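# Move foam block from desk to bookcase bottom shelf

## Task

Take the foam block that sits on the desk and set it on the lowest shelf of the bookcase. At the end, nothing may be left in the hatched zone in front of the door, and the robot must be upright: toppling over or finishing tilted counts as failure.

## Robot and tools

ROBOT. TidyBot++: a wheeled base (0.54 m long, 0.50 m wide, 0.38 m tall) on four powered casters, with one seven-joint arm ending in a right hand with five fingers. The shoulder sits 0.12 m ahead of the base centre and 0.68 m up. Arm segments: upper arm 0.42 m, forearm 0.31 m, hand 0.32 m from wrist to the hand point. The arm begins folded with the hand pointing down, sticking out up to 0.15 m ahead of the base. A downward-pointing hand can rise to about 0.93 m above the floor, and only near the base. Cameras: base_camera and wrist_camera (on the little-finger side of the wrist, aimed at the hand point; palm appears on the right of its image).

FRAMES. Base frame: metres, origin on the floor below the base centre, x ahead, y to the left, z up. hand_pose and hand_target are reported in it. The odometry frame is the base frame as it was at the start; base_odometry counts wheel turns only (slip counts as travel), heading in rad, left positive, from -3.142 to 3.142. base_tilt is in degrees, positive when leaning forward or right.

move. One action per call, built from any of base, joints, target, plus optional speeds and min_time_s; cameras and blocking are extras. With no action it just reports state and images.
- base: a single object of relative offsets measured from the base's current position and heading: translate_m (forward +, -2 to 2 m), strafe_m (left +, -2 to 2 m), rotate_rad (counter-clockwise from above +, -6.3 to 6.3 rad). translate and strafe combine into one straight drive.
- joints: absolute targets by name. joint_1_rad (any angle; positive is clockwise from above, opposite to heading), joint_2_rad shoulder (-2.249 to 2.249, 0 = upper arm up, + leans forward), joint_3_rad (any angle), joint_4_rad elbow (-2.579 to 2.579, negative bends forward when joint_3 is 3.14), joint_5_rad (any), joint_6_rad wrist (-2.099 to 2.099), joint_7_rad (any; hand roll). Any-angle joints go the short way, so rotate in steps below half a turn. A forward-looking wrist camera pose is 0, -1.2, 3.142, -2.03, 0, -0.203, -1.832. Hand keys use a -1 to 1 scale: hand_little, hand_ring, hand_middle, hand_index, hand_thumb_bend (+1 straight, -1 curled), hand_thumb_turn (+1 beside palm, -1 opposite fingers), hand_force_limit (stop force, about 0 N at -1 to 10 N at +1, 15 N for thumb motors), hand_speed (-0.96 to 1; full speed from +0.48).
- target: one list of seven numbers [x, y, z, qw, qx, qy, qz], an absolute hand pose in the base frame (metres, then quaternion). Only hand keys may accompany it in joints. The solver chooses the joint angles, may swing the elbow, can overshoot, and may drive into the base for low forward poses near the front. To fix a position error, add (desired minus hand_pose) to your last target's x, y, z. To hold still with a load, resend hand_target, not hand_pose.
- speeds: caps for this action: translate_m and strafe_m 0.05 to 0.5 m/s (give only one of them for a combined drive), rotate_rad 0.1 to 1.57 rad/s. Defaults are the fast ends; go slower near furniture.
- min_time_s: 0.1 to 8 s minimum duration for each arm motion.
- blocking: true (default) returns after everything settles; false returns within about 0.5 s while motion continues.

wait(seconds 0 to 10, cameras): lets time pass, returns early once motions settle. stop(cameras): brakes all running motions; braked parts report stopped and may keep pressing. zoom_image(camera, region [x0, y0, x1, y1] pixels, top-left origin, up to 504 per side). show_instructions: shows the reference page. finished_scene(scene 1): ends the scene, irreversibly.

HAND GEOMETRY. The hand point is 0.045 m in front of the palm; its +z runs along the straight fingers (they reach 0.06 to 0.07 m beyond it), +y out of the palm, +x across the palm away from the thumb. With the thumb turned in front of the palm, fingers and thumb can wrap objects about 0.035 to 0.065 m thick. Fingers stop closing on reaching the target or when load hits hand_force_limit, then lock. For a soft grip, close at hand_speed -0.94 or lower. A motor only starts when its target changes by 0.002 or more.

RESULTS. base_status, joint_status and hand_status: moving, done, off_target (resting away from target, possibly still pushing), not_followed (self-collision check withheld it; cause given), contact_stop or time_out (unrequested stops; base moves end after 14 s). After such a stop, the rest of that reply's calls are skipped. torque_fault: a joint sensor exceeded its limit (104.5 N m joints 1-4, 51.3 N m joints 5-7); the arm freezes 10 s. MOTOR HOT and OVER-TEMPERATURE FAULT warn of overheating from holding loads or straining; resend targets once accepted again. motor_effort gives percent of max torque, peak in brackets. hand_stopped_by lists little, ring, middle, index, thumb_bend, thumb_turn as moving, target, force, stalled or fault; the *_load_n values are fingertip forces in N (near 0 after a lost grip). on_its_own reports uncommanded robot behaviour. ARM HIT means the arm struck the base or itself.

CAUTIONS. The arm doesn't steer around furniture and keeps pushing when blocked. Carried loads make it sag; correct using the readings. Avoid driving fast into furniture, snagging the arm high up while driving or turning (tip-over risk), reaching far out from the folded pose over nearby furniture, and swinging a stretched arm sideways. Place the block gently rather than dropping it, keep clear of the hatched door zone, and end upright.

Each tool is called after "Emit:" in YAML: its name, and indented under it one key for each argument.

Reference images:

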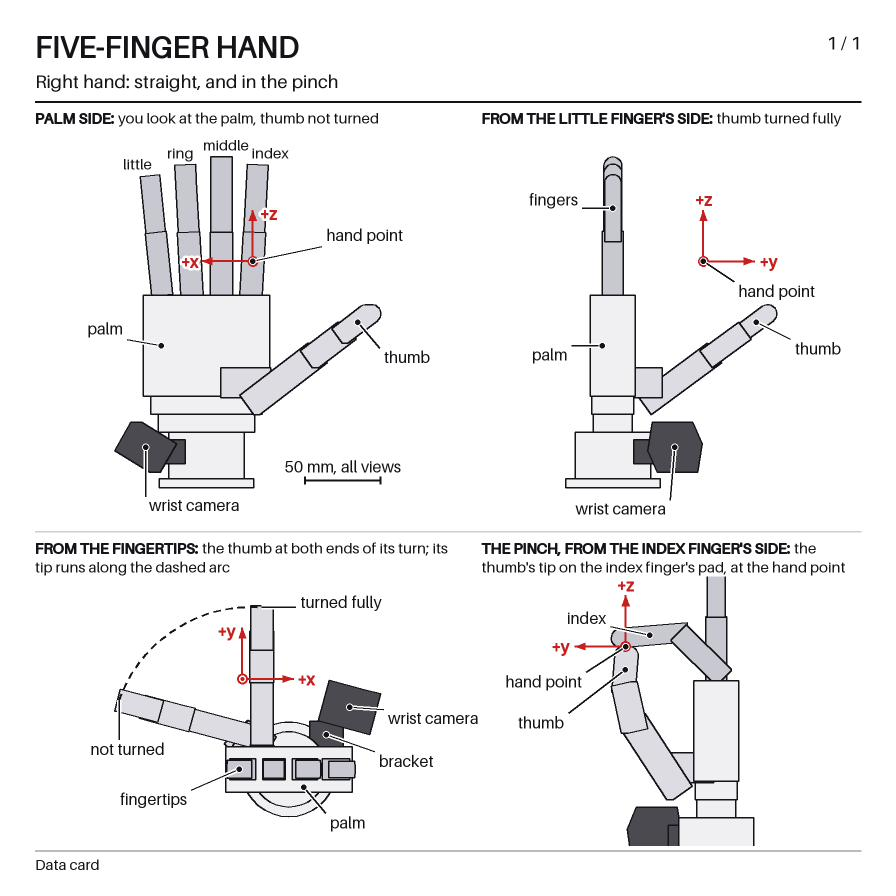

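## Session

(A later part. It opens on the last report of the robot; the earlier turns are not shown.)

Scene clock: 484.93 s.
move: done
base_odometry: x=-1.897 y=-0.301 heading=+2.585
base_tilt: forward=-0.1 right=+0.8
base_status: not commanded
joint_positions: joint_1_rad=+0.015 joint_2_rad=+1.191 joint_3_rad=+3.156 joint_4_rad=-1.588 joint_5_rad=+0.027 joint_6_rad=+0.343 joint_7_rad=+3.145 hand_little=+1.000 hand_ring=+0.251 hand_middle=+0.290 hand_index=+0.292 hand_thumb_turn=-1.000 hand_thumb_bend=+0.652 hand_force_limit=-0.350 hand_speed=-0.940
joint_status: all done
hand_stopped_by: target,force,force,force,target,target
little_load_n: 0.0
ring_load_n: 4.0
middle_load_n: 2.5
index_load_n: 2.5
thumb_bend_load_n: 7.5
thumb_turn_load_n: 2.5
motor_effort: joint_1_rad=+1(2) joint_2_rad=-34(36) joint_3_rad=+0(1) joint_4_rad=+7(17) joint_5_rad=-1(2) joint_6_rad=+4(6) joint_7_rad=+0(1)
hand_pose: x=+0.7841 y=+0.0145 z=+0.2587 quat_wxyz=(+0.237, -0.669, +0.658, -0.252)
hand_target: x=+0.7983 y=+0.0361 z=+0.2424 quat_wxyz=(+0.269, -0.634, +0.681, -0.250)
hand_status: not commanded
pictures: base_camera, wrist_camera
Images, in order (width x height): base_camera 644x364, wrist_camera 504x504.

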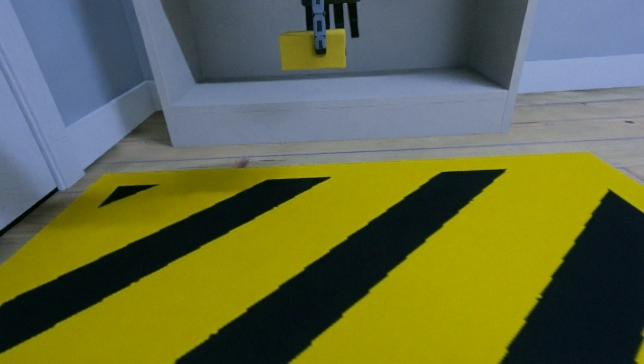

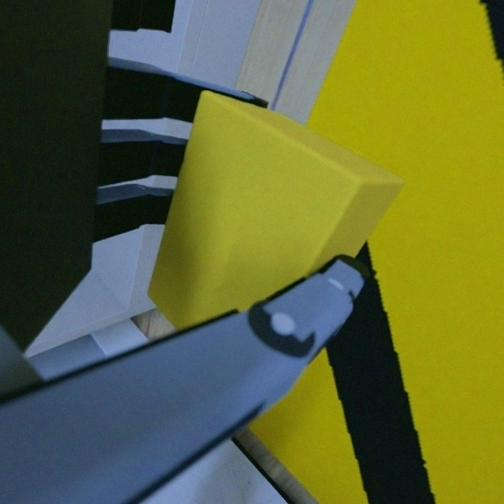

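Emit:
move:
  joints: {"joint_2_rad":1.455,"joint_4_rad":-1.459,"joint_6_rad":0.555,"hand_little":0.5}
  min_time_s: 2
  cameras: ["base_camera"]

Emit:
move:
  base: {"translate_m":0.35}
  speeds: {"translate_m":0.15}
  cameras: ["all"]

Scene clock: 501.60 s.
move: done
base_odometry: x=-1.897 y=-0.301 heading=+2.585
base_tilt: forward=-0.1 right=+0.7
base_status: not commanded
joint_positions: joint_1_rad=+0.015 joint_2_rad=+1.388 joint_3_rad=+3.156 joint_4_rad=-1.486 joint_5_rad=+0.027 joint_6_rad=+0.479 joint_7_rad=+3.145 hand_little=+0.500 hand_ring=+0.251 hand_middle=+0.290 hand_index=+0.292 hand_thumb_turn=-1.000 hand_thumb_bend=+0.652 hand_force_limit=-0.350 hand_speed=-0.940
joint_status: all done
hand_stopped_by: target,force,force,force,target,target
little_load_n: 0.0
ring_load_n: 4.0
middle_load_n: 2.5
index_load_n: 2.5
thumb_bend_load_n: 7.5
thumb_turn_load_n: 2.0
motor_effort: joint_1_rad=+1(1) joint_2_rad=-34(36) joint_3_rad=+0(1) joint_4_rad=+5(8) joint_5_rad=-1(2) joint_6_rad=+5(6) joint_7_rad=+0(1)
hand_pose: x=+0.7900 y=+0.0158 z=+0.1772 quat_wxyz=(+0.252, -0.665, +0.652, -0.264)
hand_target: x=+0.7940 y=+0.0361 z=+0.1550 quat_wxyz=(+0.279, -0.630, +0.677, -0.260)
hand_status: not commanded
Images, in order (width x height): base_camera 644x364.

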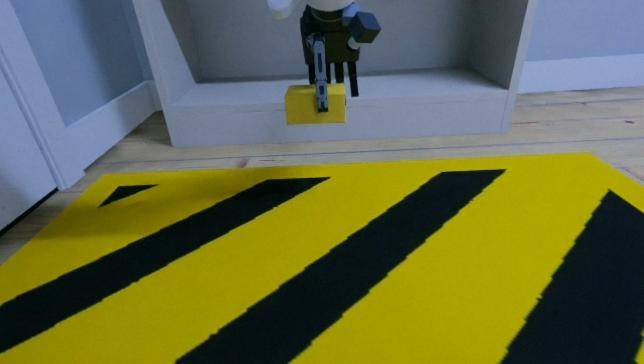

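Scene clock: 504.60 s.
move: done
base_odometry: x=-2.195 y=-0.116 heading=+2.585
base_tilt: forward=-0.1 right=+0.8
base_status: done
joint_positions: joint_1_rad=+0.015 joint_2_rad=+1.389 joint_3_rad=+3.155 joint_4_rad=-1.477 joint_5_rad=+0.027 joint_6_rad=+0.483 joint_7_rad=+3.145 hand_little=+0.500 hand_ring=+0.251 hand_middle=+0.290 hand_index=+0.292 hand_thumb_turn=-1.000 hand_thumb_bend=+0.652 hand_force_limit=-0.350 hand_speed=-0.940
joint_status: not commanded
hand_stopped_by: target,force,force,force,target,target
little_load_n: 0.0
ring_load_n: 4.0
middle_load_n: 2.5
index_load_n: 2.5
thumb_bend_load_n: 7.5
thumb_turn_load_n: 2.0
motor_effort: joint_1_rad=+1(2) joint_2_rad=-34(36) joint_3_rad=+0(1) joint_4_rad=+7(8) joint_5_rad=-1(1) joint_6_rad=+5(5) joint_7_rad=+0(1)
hand_pose: x=+0.7956 y=+0.0164 z=+0.1791 quat_wxyz=(+0.256, -0.664, +0.650, -0.268)
hand_target: x=+0.7940 y=+0.0361 z=+0.1550 quat_wxyz=(+0.279, -0.630, +0.677, -0.260)
hand_status: not commanded
pictures: base_camera, wrist_camera
Images, in order (width x height): base_camera 644x364, wrist_camera 504x504.

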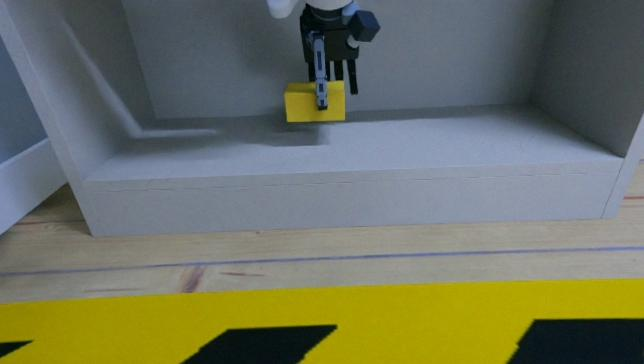

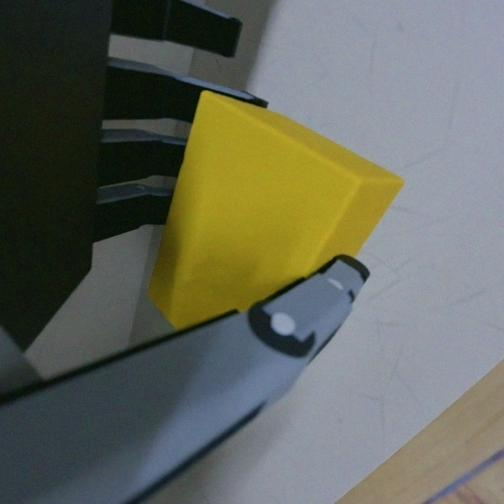

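Emit:
move:
  joints: {"joint_2_rad":1.49}
  min_time_s: 1.5

Emit:
move:
  base: {"translate_m":0.1}
  speeds: {"translate_m":0.1}
  cameras: ["all"]

Scene clock: 517.07 s.
move: done
base_odometry: x=-2.195 y=-0.116 heading=+2.585
base_tilt: forward=+0.0 right=+0.8
base_status: not commanded
joint_positions: joint_1_rad=+0.015 joint_2_rad=+1.419 joint_3_rad=+3.155 joint_4_rad=-1.477 joint_5_rad=+0.027 joint_6_rad=+0.483 joint_7_rad=+3.145 hand_little=+0.500 hand_ring=+0.251 hand_middle=+0.290 hand_index=+0.292 hand_thumb_turn=-1.000 hand_thumb_bend=+0.652 hand_force_limit=-0.350 hand_speed=-0.940
joint_status: all done
hand_stopped_by: target,force,force,force,target,target
little_load_n: 0.0
ring_load_n: 4.0
middle_load_n: 2.5
index_load_n: 2.5
thumb_bend_load_n: 7.5
thumb_turn_load_n: 2.5
motor_effort: joint_1_rad=+1(1) joint_2_rad=-34(36) joint_3_rad=+0(1) joint_4_rad=+5(7) joint_5_rad=-1(1) joint_6_rad=+4(5) joint_7_rad=+0(1)
hand_pose: x=+0.7802 y=+0.0166 z=+0.1591 quat_wxyz=(+0.246, -0.667, +0.654, -0.258)
hand_target: x=+0.7751 y=+0.0361 z=+0.1317 quat_wxyz=(+0.267, -0.634, +0.681, -0.249)
hand_status: not commanded
pictures: none

Scene clock: 520.27 s.
move: done
base_odometry: x=-2.277 y=-0.065 heading=+2.586
base_tilt: forward=-0.1 right=+0.8
base_status: done
joint_positions: joint_1_rad=+0.013 joint_2_rad=+1.458 joint_3_rad=+3.150 joint_4_rad=-1.585 joint_5_rad=+0.002 joint_6_rad=+0.583 joint_7_rad=+3.139 hand_little=+0.500 hand_ring=+0.251 hand_middle=+0.290 hand_index=+0.292 hand_thumb_turn=-1.000 hand_thumb_bend=+0.653 hand_force_limit=-0.350 hand_speed=-0.940
joint_status: not commanded
hand_stopped_by: target,force,force,force,target,target
little_load_n: 0.0
ring_load_n: 0.0
middle_load_n: 0.0
index_load_n: 0.0
thumb_bend_load_n: 13.0
thumb_turn_load_n: 2.0
motor_effort: joint_1_rad=-2(4) joint_2_rad=-29(42) joint_3_rad=-1(1) joint_4_rad=+23(31) joint_5_rad=+3(6) joint_6_rad=-2(11) joint_7_rad=+0(1)
hand_pose: x=+0.7245 y=+0.0195 z=+0.1281 quat_wxyz=(+0.232, -0.663, +0.670, -0.240)
hand_target: x=+0.7751 y=+0.0361 z=+0.1317 quat_wxyz=(+0.267, -0.634, +0.681, -0.249)
hand_status: not commanded
pictures: base_camera, wrist_camera
Images, in order (width x height): base_camera 644x364, wrist_camera 504x504.

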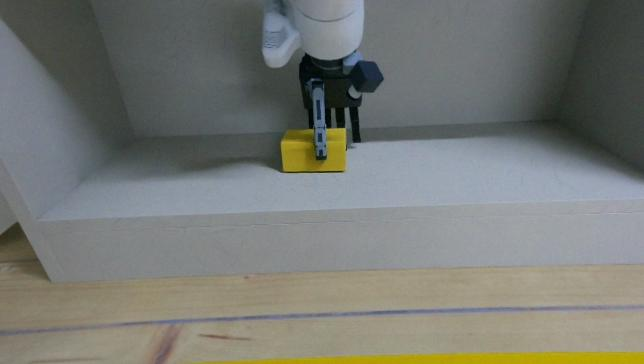

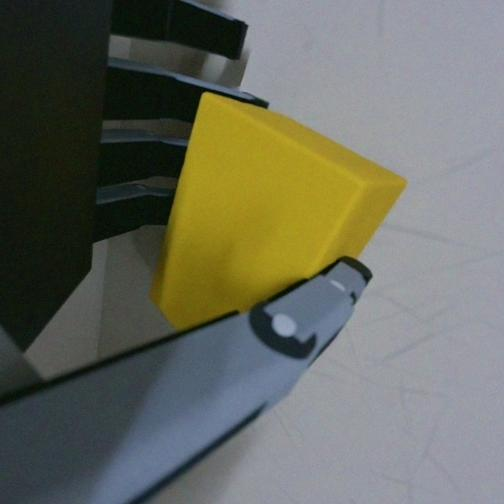

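Emit:
zoom_image:
  camera: "base_camera"
  region: [200, 0, 460, 240]

Scaled by 1.938.

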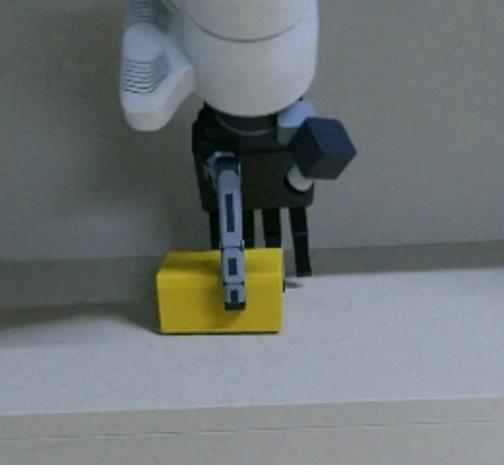

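Emit:
move:
  base: {"translate_m":-0.055}
  speeds: {"translate_m":0.06}
  cameras: ["all"]

Scene clock: 541.37 s.
move: done
base_odometry: x=-2.231 y=-0.094 heading=+2.586
base_tilt: forward=-0.1 right=+0.8
base_status: done
joint_positions: joint_1_rad=+0.013 joint_2_rad=+1.476 joint_3_rad=+3.150 joint_4_rad=-1.474 joint_5_rad=+0.002 joint_6_rad=+0.576 joint_7_rad=+3.139 hand_little=+0.500 hand_ring=+0.251 hand_middle=+0.290 hand_index=+0.292 hand_thumb_turn=-1.000 hand_thumb_bend=+0.653 hand_force_limit=-0.350 hand_speed=-0.940
joint_status: not commanded
hand_stopped_by: target,force,force,force,target,target
little_load_n: 0.5
ring_load_n: 4.0
middle_load_n: 2.0
index_load_n: 2.0
thumb_bend_load_n: 7.5
thumb_turn_load_n: 2.0
motor_effort: joint_1_rad=+1(2) joint_2_rad=-34(42) joint_3_rad=-1(1) joint_4_rad=+5(21) joint_5_rad=-1(3) joint_6_rad=+5(5) joint_7_rad=+0(1)
hand_pose: x=+0.7784 y=+0.0193 z=+0.1392 quat_wxyz=(+0.261, -0.652, +0.659, -0.269)
hand_target: x=+0.7751 y=+0.0361 z=+0.1317 quat_wxyz=(+0.267, -0.634, +0.681, -0.249)
hand_status: not commanded
pictures: base_camera, wrist_camera
Images, in order (width x height): base_camera 644x364, wrist_camera 504x504.

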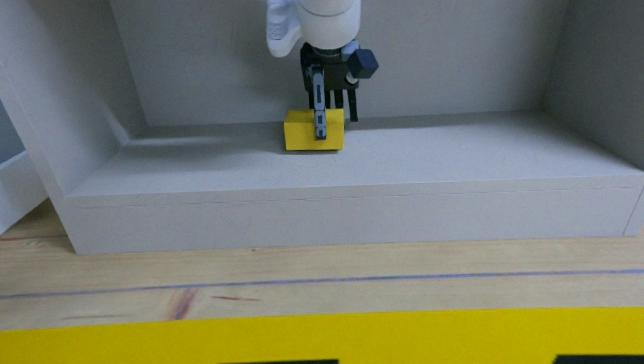

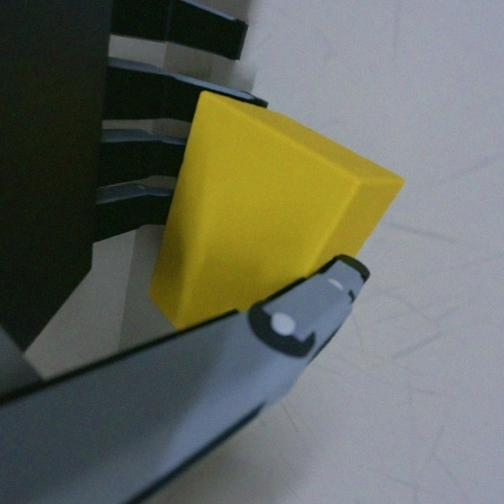

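Emit:
move:
  joints: {"joint_2_rad":1.545}
  min_time_s: 1.5
  cameras: ["base_camera"]

Emit:
zoom_image:
  camera: "base_camera"
  region: [240, 60, 400, 200]

Scene clock: 546.00 s.
move: done
base_odometry: x=-2.231 y=-0.094 heading=+2.586
base_tilt: forward=-0.1 right=+0.8
base_status: not commanded
joint_positions: joint_1_rad=+0.013 joint_2_rad=+1.477 joint_3_rad=+3.150 joint_4_rad=-1.474 joint_5_rad=+0.002 joint_6_rad=+0.576 joint_7_rad=+3.139 hand_little=+0.500 hand_ring=+0.251 hand_middle=+0.290 hand_index=+0.292 hand_thumb_turn=-1.000 hand_thumb_bend=+0.653 hand_force_limit=-0.350 hand_speed=-0.940
joint_status: all done
hand_stopped_by: target,force,force,force,target,target
little_load_n: 0.0
ring_load_n: 4.0
middle_load_n: 2.0
index_load_n: 2.5
thumb_bend_load_n: 7.5
thumb_turn_load_n: 2.0
motor_effort: joint_1_rad=+1(1) joint_2_rad=-34(35) joint_3_rad=+0(1) joint_4_rad=+6(6) joint_5_rad=-1(2) joint_6_rad=+5(5) joint_7_rad=+0(1)
hand_pose: x=+0.7780 y=+0.0193 z=+0.1388 quat_wxyz=(+0.261, -0.652, +0.659, -0.269)
hand_target: x=+0.7439 y=+0.0361 z=+0.0964 quat_wxyz=(+0.248, -0.641, +0.688, -0.231)
hand_status: not commanded
Images, in order (width x height): base_camera 644x364.

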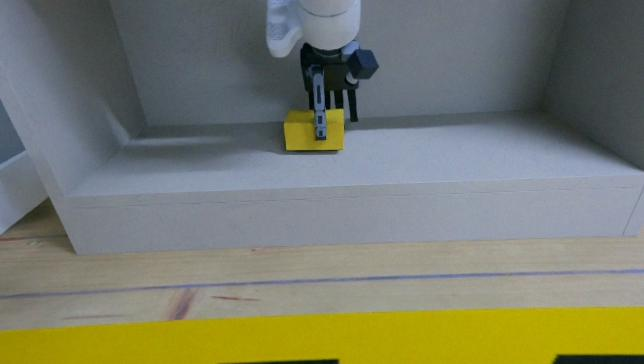

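Scaled by 3.150.

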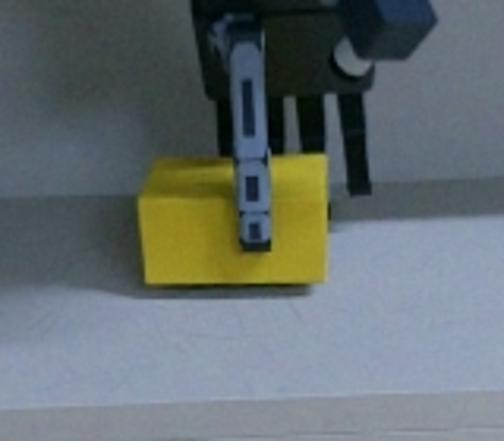

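Emit:
move:
  joints: {"joint_2_rad":1.557}
  min_time_s: 1

Emit:
move:
  joints: {"joint_2_rad":1.569}
  min_time_s: 1
  cameras: ["base_camera"]

Emit:
zoom_image:
  camera: "base_camera"
  region: [240, 60, 400, 200]

Scene clock: 550.10 s.
move: done
base_odometry: x=-2.231 y=-0.094 heading=+2.586
base_tilt: forward=-0.1 right=+0.8
base_status: not commanded
joint_positions: joint_1_rad=+0.013 joint_2_rad=+1.486 joint_3_rad=+3.150 joint_4_rad=-1.474 joint_5_rad=+0.002 joint_6_rad=+0.576 joint_7_rad=+3.139 hand_little=+0.500 hand_ring=+0.251 hand_middle=+0.290 hand_index=+0.292 hand_thumb_turn=-1.000 hand_thumb_bend=+0.653 hand_force_limit=-0.350 hand_speed=-0.940
joint_status: all done
hand_stopped_by: target,force,force,force,target,target
little_load_n: 0.0
ring_load_n: 4.0
middle_load_n: 2.0
index_load_n: 2.5
thumb_bend_load_n: 7.0
thumb_turn_load_n: 2.5
motor_effort: joint_1_rad=+1(1) joint_2_rad=-33(35) joint_3_rad=+0(1) joint_4_rad=+4(6) joint_5_rad=-1(2) joint_6_rad=+5(5) joint_7_rad=+0(1)
hand_pose: x=+0.7726 y=+0.0193 z=+0.1324 quat_wxyz=(+0.257, -0.654, +0.660, -0.265)
hand_target: x=+0.7368 y=+0.0361 z=+0.0890 quat_wxyz=(+0.244, -0.642, +0.690, -0.228)
hand_status: not commanded
pictures: none

Scene clock: 551.37 s.
move: done
base_odometry: x=-2.231 y=-0.094 heading=+2.586
base_tilt: forward=-0.1 right=+0.8
base_status: not commanded
joint_positions: joint_1_rad=+0.013 joint_2_rad=+1.493 joint_3_rad=+3.150 joint_4_rad=-1.474 joint_5_rad=+0.002 joint_6_rad=+0.576 joint_7_rad=+3.139 hand_little=+0.500 hand_ring=+0.251 hand_middle=+0.290 hand_index=+0.292 hand_thumb_turn=-1.000 hand_thumb_bend=+0.653 hand_force_limit=-0.350 hand_speed=-0.940
joint_status: all done
hand_stopped_by: target,force,force,force,target,target
little_load_n: 0.0
ring_load_n: 4.0
middle_load_n: 2.0
index_load_n: 2.5
thumb_bend_load_n: 7.0
thumb_turn_load_n: 2.0
motor_effort: joint_1_rad=+1(1) joint_2_rad=-32(35) joint_3_rad=+0(1) joint_4_rad=+3(6) joint_5_rad=-1(2) joint_6_rad=+3(5) joint_7_rad=+0(1)
hand_pose: x=+0.7691 y=+0.0194 z=+0.1281 quat_wxyz=(+0.255, -0.655, +0.661, -0.263)
hand_target: x=+0.7296 y=+0.0361 z=+0.0816 quat_wxyz=(+0.240, -0.644, +0.691, -0.224)
hand_status: not commanded
Images, in order (width x height): base_camera 644x364.

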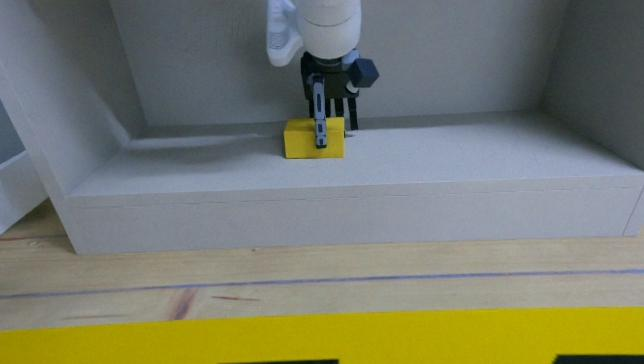

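Scaled by 3.150.

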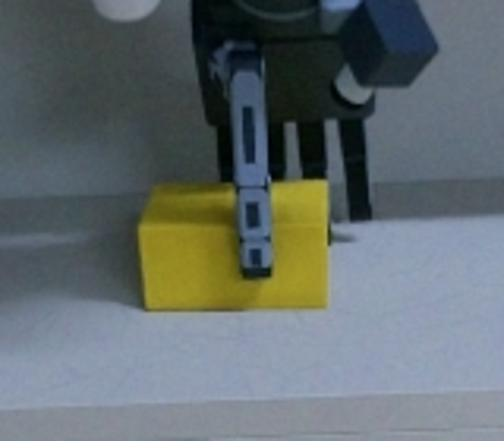

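Emit:
move:
  joints: {"hand_thumb_bend":1,"hand_index":0.5,"hand_middle":0.5,"hand_ring":0.5,"hand_speed":-0.9}
  cameras: ["all"]

Emit:
zoom_image:
  camera: "base_camera"
  region: [240, 60, 400, 200]

Scene clock: 557.80 s.
move: done
base_odometry: x=-2.231 y=-0.094 heading=+2.586
base_tilt: forward=-0.1 right=+0.8
base_status: not commanded
joint_positions: joint_1_rad=+0.013 joint_2_rad=+1.495 joint_3_rad=+3.150 joint_4_rad=-1.474 joint_5_rad=+0.002 joint_6_rad=+0.576 joint_7_rad=+3.139 hand_little=+0.500 hand_ring=+0.500 hand_middle=+0.500 hand_index=+0.500 hand_thumb_turn=-1.000 hand_thumb_bend=+1.000 hand_force_limit=-0.350 hand_speed=-0.900
joint_status: all done
hand_stopped_by: target,target,target,target,target,target
little_load_n: 0.5
ring_load_n: 0.0
middle_load_n: -1.5
index_load_n: 0.0
thumb_bend_load_n: 0.0
thumb_turn_load_n: 0.0
motor_effort: joint_1_rad=+1(1) joint_2_rad=-32(33) joint_3_rad=+0(1) joint_4_rad=+5(7) joint_5_rad=-1(1) joint_6_rad=+4(5) joint_7_rad=+0(1)
hand_pose: x=+0.7683 y=+0.0194 z=+0.1269 quat_wxyz=(+0.255, -0.655, +0.661, -0.263)
hand_target: x=+0.7296 y=+0.0361 z=+0.0816 quat_wxyz=(+0.240, -0.644, +0.691, -0.224)
hand_status: not commanded
pictures: base_camera, wrist_camera
Images, in order (width x height): base_camera 644x364, wrist_camera 504x504.

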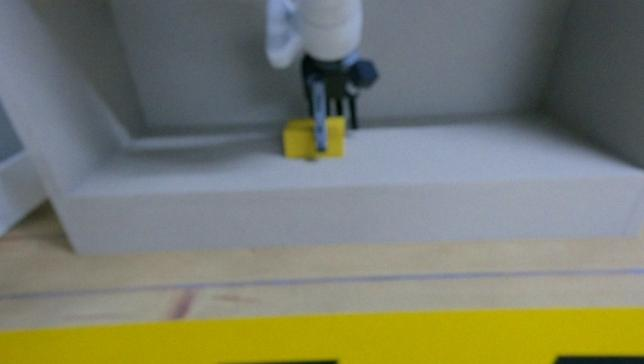

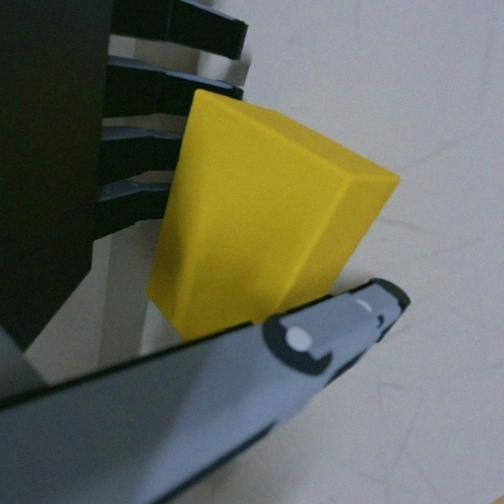

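Scaled by 3.150.

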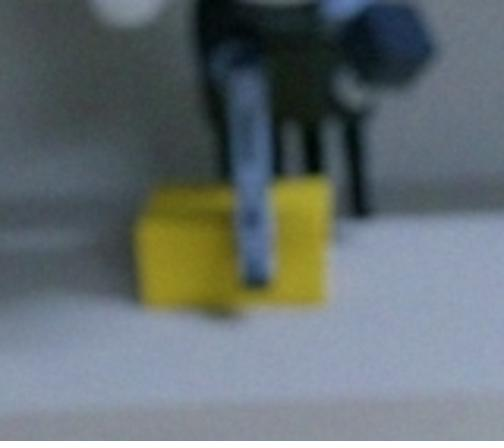

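Emit:
move:
  joints: {"hand_index":0.65,"hand_middle":0.65,"hand_ring":0.65,"hand_little":0.65}

Emit:
move:
  joints: {"joint_2_rad":1.44}
  min_time_s: 1.5
  cameras: ["all"]

Emit:
zoom_image:
  camera: "base_camera"
  region: [240, 60, 400, 200]

Scene clock: 570.93 s.
move: done
base_odometry: x=-2.231 y=-0.094 heading=+2.586
base_tilt: forward=-0.1 right=+0.8
base_status: not commanded
joint_positions: joint_1_rad=+0.013 joint_2_rad=+1.498 joint_3_rad=+3.150 joint_4_rad=-1.474 joint_5_rad=+0.002 joint_6_rad=+0.576 joint_7_rad=+3.139 hand_little=+0.650 hand_ring=+0.650 hand_middle=+0.650 hand_index=+0.650 hand_thumb_turn=-1.000 hand_thumb_bend=+1.000 hand_force_limit=-0.350 hand_speed=-0.900
joint_status: all done
hand_stopped_by: target,target,target,target,target,target
little_load_n: 0.0
ring_load_n: 0.0
middle_load_n: 0.0
index_load_n: 0.0
thumb_bend_load_n: 0.0
thumb_turn_load_n: 0.0
motor_effort: joint_1_rad=+1(1) joint_2_rad=-33(34) joint_3_rad=+0(1) joint_4_rad=+4(6) joint_5_rad=-1(1) joint_6_rad=+4(5) joint_7_rad=+0(1)
hand_pose: x=+0.7666 y=+0.0194 z=+0.1250 quat_wxyz=(+0.254, -0.655, +0.662, -0.262)
hand_target: x=+0.7296 y=+0.0361 z=+0.0816 quat_wxyz=(+0.240, -0.644, +0.691, -0.224)
hand_status: not commanded
pictures: none

Scene clock: 572.80 s.
move: done
base_odometry: x=-2.231 y=-0.094 heading=+2.586
base_tilt: forward=-0.1 right=+0.8
base_status: not commanded
joint_positions: joint_1_rad=+0.013 joint_2_rad=+1.472 joint_3_rad=+3.150 joint_4_rad=-1.474 joint_5_rad=+0.002 joint_6_rad=+0.576 joint_7_rad=+3.139 hand_little=+0.650 hand_ring=+0.650 hand_middle=+0.650 hand_index=+0.650 hand_thumb_turn=-1.000 hand_thumb_bend=+1.000 hand_force_limit=-0.350 hand_speed=-0.900
joint_status: all done
hand_stopped_by: target,target,target,target,target,target
little_load_n: 0.0
ring_load_n: 0.0
middle_load_n: 0.0
index_load_n: 0.0
thumb_bend_load_n: 0.0
thumb_turn_load_n: 0.0
motor_effort: joint_1_rad=+1(1) joint_2_rad=-33(35) joint_3_rad=+0(1) joint_4_rad=+5(6) joint_5_rad=-1(1) joint_6_rad=+5(5) joint_7_rad=+0(1)
hand_pose: x=+0.7810 y=+0.0192 z=+0.1422 quat_wxyz=(+0.262, -0.652, +0.658, -0.270)
hand_target: x=+0.8018 y=+0.0361 z=+0.1652 quat_wxyz=(+0.284, -0.628, +0.675, -0.265)
hand_status: not commanded
pictures: base_camera, wrist_camera
Images, in order (width x height): base_camera 644x364, wrist_camera 504x504.

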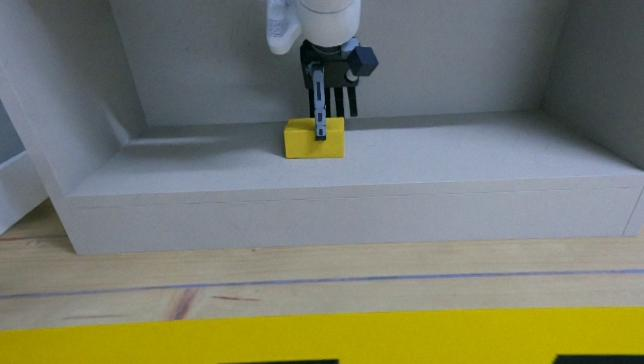

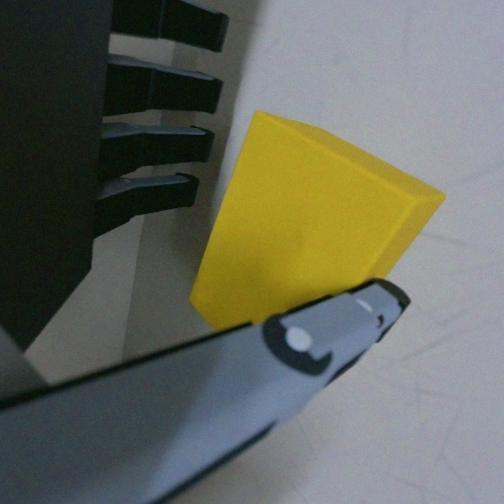

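Scaled by 3.150.

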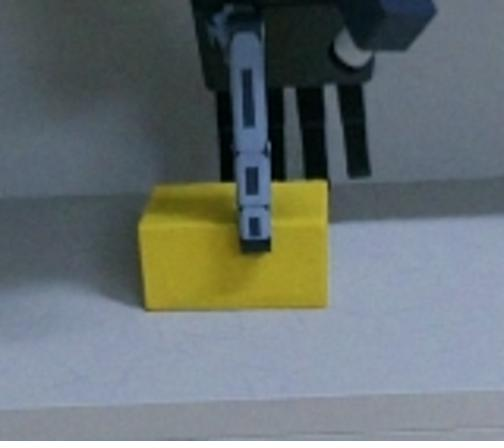

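Emit:
move:
  base: {"translate_m":-0.014}
  speeds: {"translate_m":0.05}
  cameras: ["wrist_camera"]

Emit:
move:
  base: {"strafe_m":0.16}
  speeds: {"strafe_m":0.08}
  cameras: ["all"]

Scene clock: 577.10 s.
move: done
base_odometry: x=-2.219 y=-0.101 heading=+2.586
base_tilt: forward=-0.1 right=+0.8
base_status: done
joint_positions: joint_1_rad=+0.013 joint_2_rad=+1.471 joint_3_rad=+3.150 joint_4_rad=-1.474 joint_5_rad=+0.002 joint_6_rad=+0.576 joint_7_rad=+3.139 hand_little=+0.650 hand_ring=+0.650 hand_middle=+0.650 hand_index=+0.650 hand_thumb_turn=-1.000 hand_thumb_bend=+1.000 hand_force_limit=-0.350 hand_speed=-0.900
joint_status: not commanded
hand_stopped_by: target,target,target,target,target,target
little_load_n: 0.0
ring_load_n: 0.0
middle_load_n: 0.0
index_load_n: 0.0
thumb_bend_load_n: 0.0
thumb_turn_load_n: 0.0
motor_effort: joint_1_rad=+1(2) joint_2_rad=-33(35) joint_3_rad=+0(1) joint_4_rad=+6(7) joint_5_rad=-1(1) joint_6_rad=+5(5) joint_7_rad=+0(1)
hand_pose: x=+0.7815 y=+0.0194 z=+0.1427 quat_wxyz=(+0.263, -0.652, +0.658, -0.271)
hand_target: x=+0.8018 y=+0.0361 z=+0.1652 quat_wxyz=(+0.284, -0.628, +0.675, -0.265)
hand_status: not commanded
Images, in order (width x height): wrist_camera 504x504.

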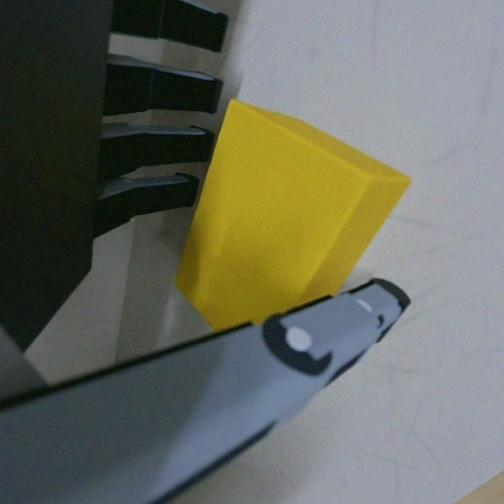

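Scene clock: 579.67 s.
move: done
base_odometry: x=-2.303 y=-0.237 heading=+2.586
base_tilt: forward=-0.1 right=+0.9
base_status: done
joint_positions: joint_1_rad=+0.005 joint_2_rad=+1.471 joint_3_rad=+3.148 joint_4_rad=-1.474 joint_5_rad=+0.002 joint_6_rad=+0.576 joint_7_rad=+3.139 hand_little=+0.650 hand_ring=+0.650 hand_middle=+0.650 hand_index=+0.650 hand_thumb_turn=-1.000 hand_thumb_bend=+1.000 hand_force_limit=-0.350 hand_speed=-0.900
joint_status: not commanded
hand_stopped_by: target,target,target,target,target,target
little_load_n: 0.0
ring_load_n: 0.0
middle_load_n: 0.0
index_load_n: 0.0
thumb_bend_load_n: 0.0
thumb_turn_load_n: 0.0
motor_effort: joint_1_rad=+1(4) joint_2_rad=-34(35) joint_3_rad=+0(2) joint_4_rad=+6(6) joint_5_rad=-1(1) joint_6_rad=+5(5) joint_7_rad=+0(1)
hand_pose: x=+0.7813 y=+0.0255 z=+0.1428 quat_wxyz=(+0.264, -0.654, +0.656, -0.269)
hand_target: x=+0.8018 y=+0.0361 z=+0.1652 quat_wxyz=(+0.284, -0.628, +0.675, -0.265)
hand_status: not commanded
pictures: base_camera, wrist_camera
Images, in order (width x height): base_camera 644x364, wrist_camera 504x504.

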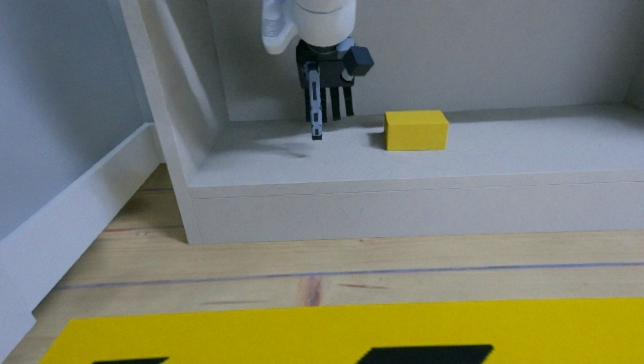

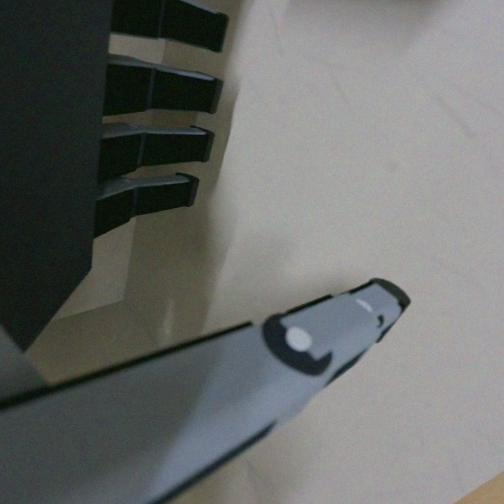

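Emit:
move:
  base: {"translate_m":-0.4}
  speeds: {"translate_m":0.2}
  cameras: ["base_camera"]

Emit:
move:
  base: {"translate_m":-1.15}
  speeds: {"translate_m":0.4}
  joints: {"joint_2_rad":-0.5,"joint_4_rad":-1.9,"joint_6_rad":-0.98}
  min_time_s: 4
  cameras: ["all"]

Scene clock: 587.70 s.
move: done
base_odometry: x=-1.963 y=-0.449 heading=+2.586
base_tilt: forward=-0.1 right=+0.7
base_status: done
joint_positions: joint_1_rad=+0.004 joint_2_rad=+1.469 joint_3_rad=+3.148 joint_4_rad=-1.472 joint_5_rad=+0.002 joint_6_rad=+0.576 joint_7_rad=+3.139 hand_little=+0.650 hand_ring=+0.650 hand_middle=+0.650 hand_index=+0.650 hand_thumb_turn=-1.000 hand_thumb_bend=+1.000 hand_force_limit=-0.350 hand_speed=-0.900
joint_status: not commanded
hand_stopped_by: target,target,target,target,target,target
little_load_n: 0.0
ring_load_n: 0.0
middle_load_n: 0.0
index_load_n: -0.5
thumb_bend_load_n: 0.0
thumb_turn_load_n: 0.0
motor_effort: joint_1_rad=+1(2) joint_2_rad=-33(35) joint_3_rad=+0(1) joint_4_rad=+6(7) joint_5_rad=-1(1) joint_6_rad=+4(5) joint_7_rad=+0(1)
hand_pose: x=+0.7830 y=+0.0257 z=+0.1444 quat_wxyz=(+0.265, -0.654, +0.655, -0.270)
hand_target: x=+0.8018 y=+0.0361 z=+0.1652 quat_wxyz=(+0.284, -0.628, +0.675, -0.265)
hand_status: not commanded
Images, in order (width x height): base_camera 644x364.

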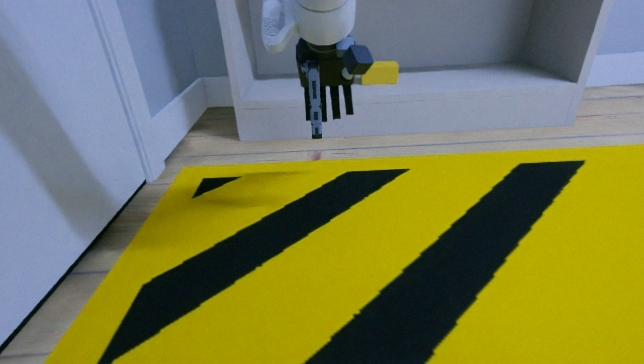

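Scene clock: 592.03 s.
move: done
base_odometry: x=-0.986 y=-1.055 heading=+2.586
base_tilt: forward=-0.1 right=+0.8
base_status: done
joint_positions: joint_1_rad=+0.004 joint_2_rad=-0.480 joint_3_rad=+3.148 joint_4_rad=-1.869 joint_5_rad=+0.002 joint_6_rad=-0.910 joint_7_rad=+3.139 hand_little=+0.650 hand_ring=+0.650 hand_middle=+0.650 hand_index=+0.650 hand_thumb_turn=-1.000 hand_thumb_bend=+1.000 hand_force_limit=-0.350 hand_speed=-0.900
joint_status: all done
hand_stopped_by: target,target,target,target,target,target
little_load_n: 0.0
ring_load_n: 0.0
middle_load_n: 0.0
index_load_n: 0.0
thumb_bend_load_n: 0.0
thumb_turn_load_n: 0.0
motor_effort: joint_1_rad=+1(4) joint_2_rad=-1(37) joint_3_rad=+1(1) joint_4_rad=+17(17) joint_5_rad=-1(1) joint_6_rad=+5(7) joint_7_rad=+0(1)
hand_pose: x=+0.4347 y=+0.0280 z=+0.8528 quat_wxyz=(+0.288, -0.641, +0.649, -0.290)
hand_target: x=+0.4075 y=+0.0363 z=+0.8315 quat_wxyz=(+0.272, -0.632, +0.680, -0.253)
hand_status: not commanded
pictures: base_camera, wrist_camera
Images, in order (width x height): base_camera 644x364, wrist_camera 504x504.

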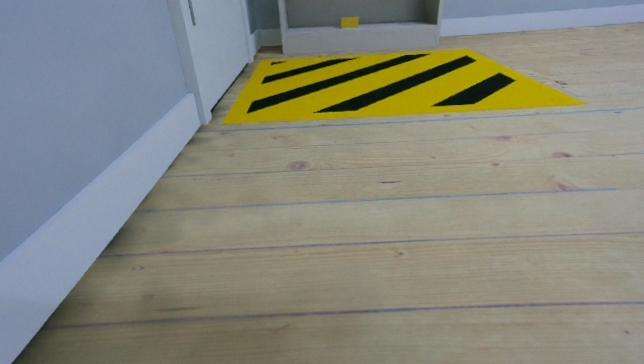

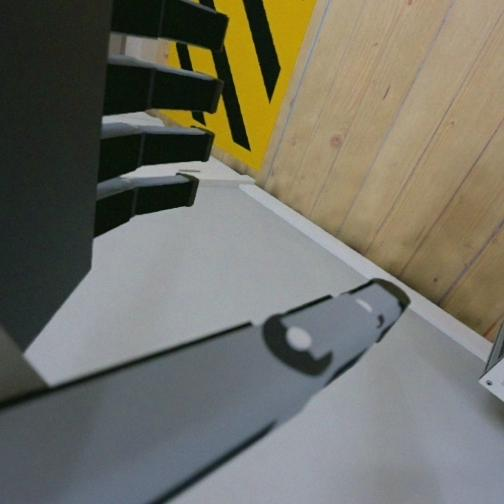

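Emit:
zoom_image:
  camera: "base_camera"
  region: [260, 0, 460, 120]

Scaled by 2.520.

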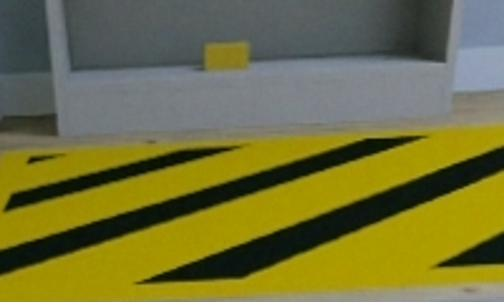

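The block is on the bottom shelf, and the hatched area in front of the door is clear.

Emit:
finished_scene:

The scene is finished: the task was done.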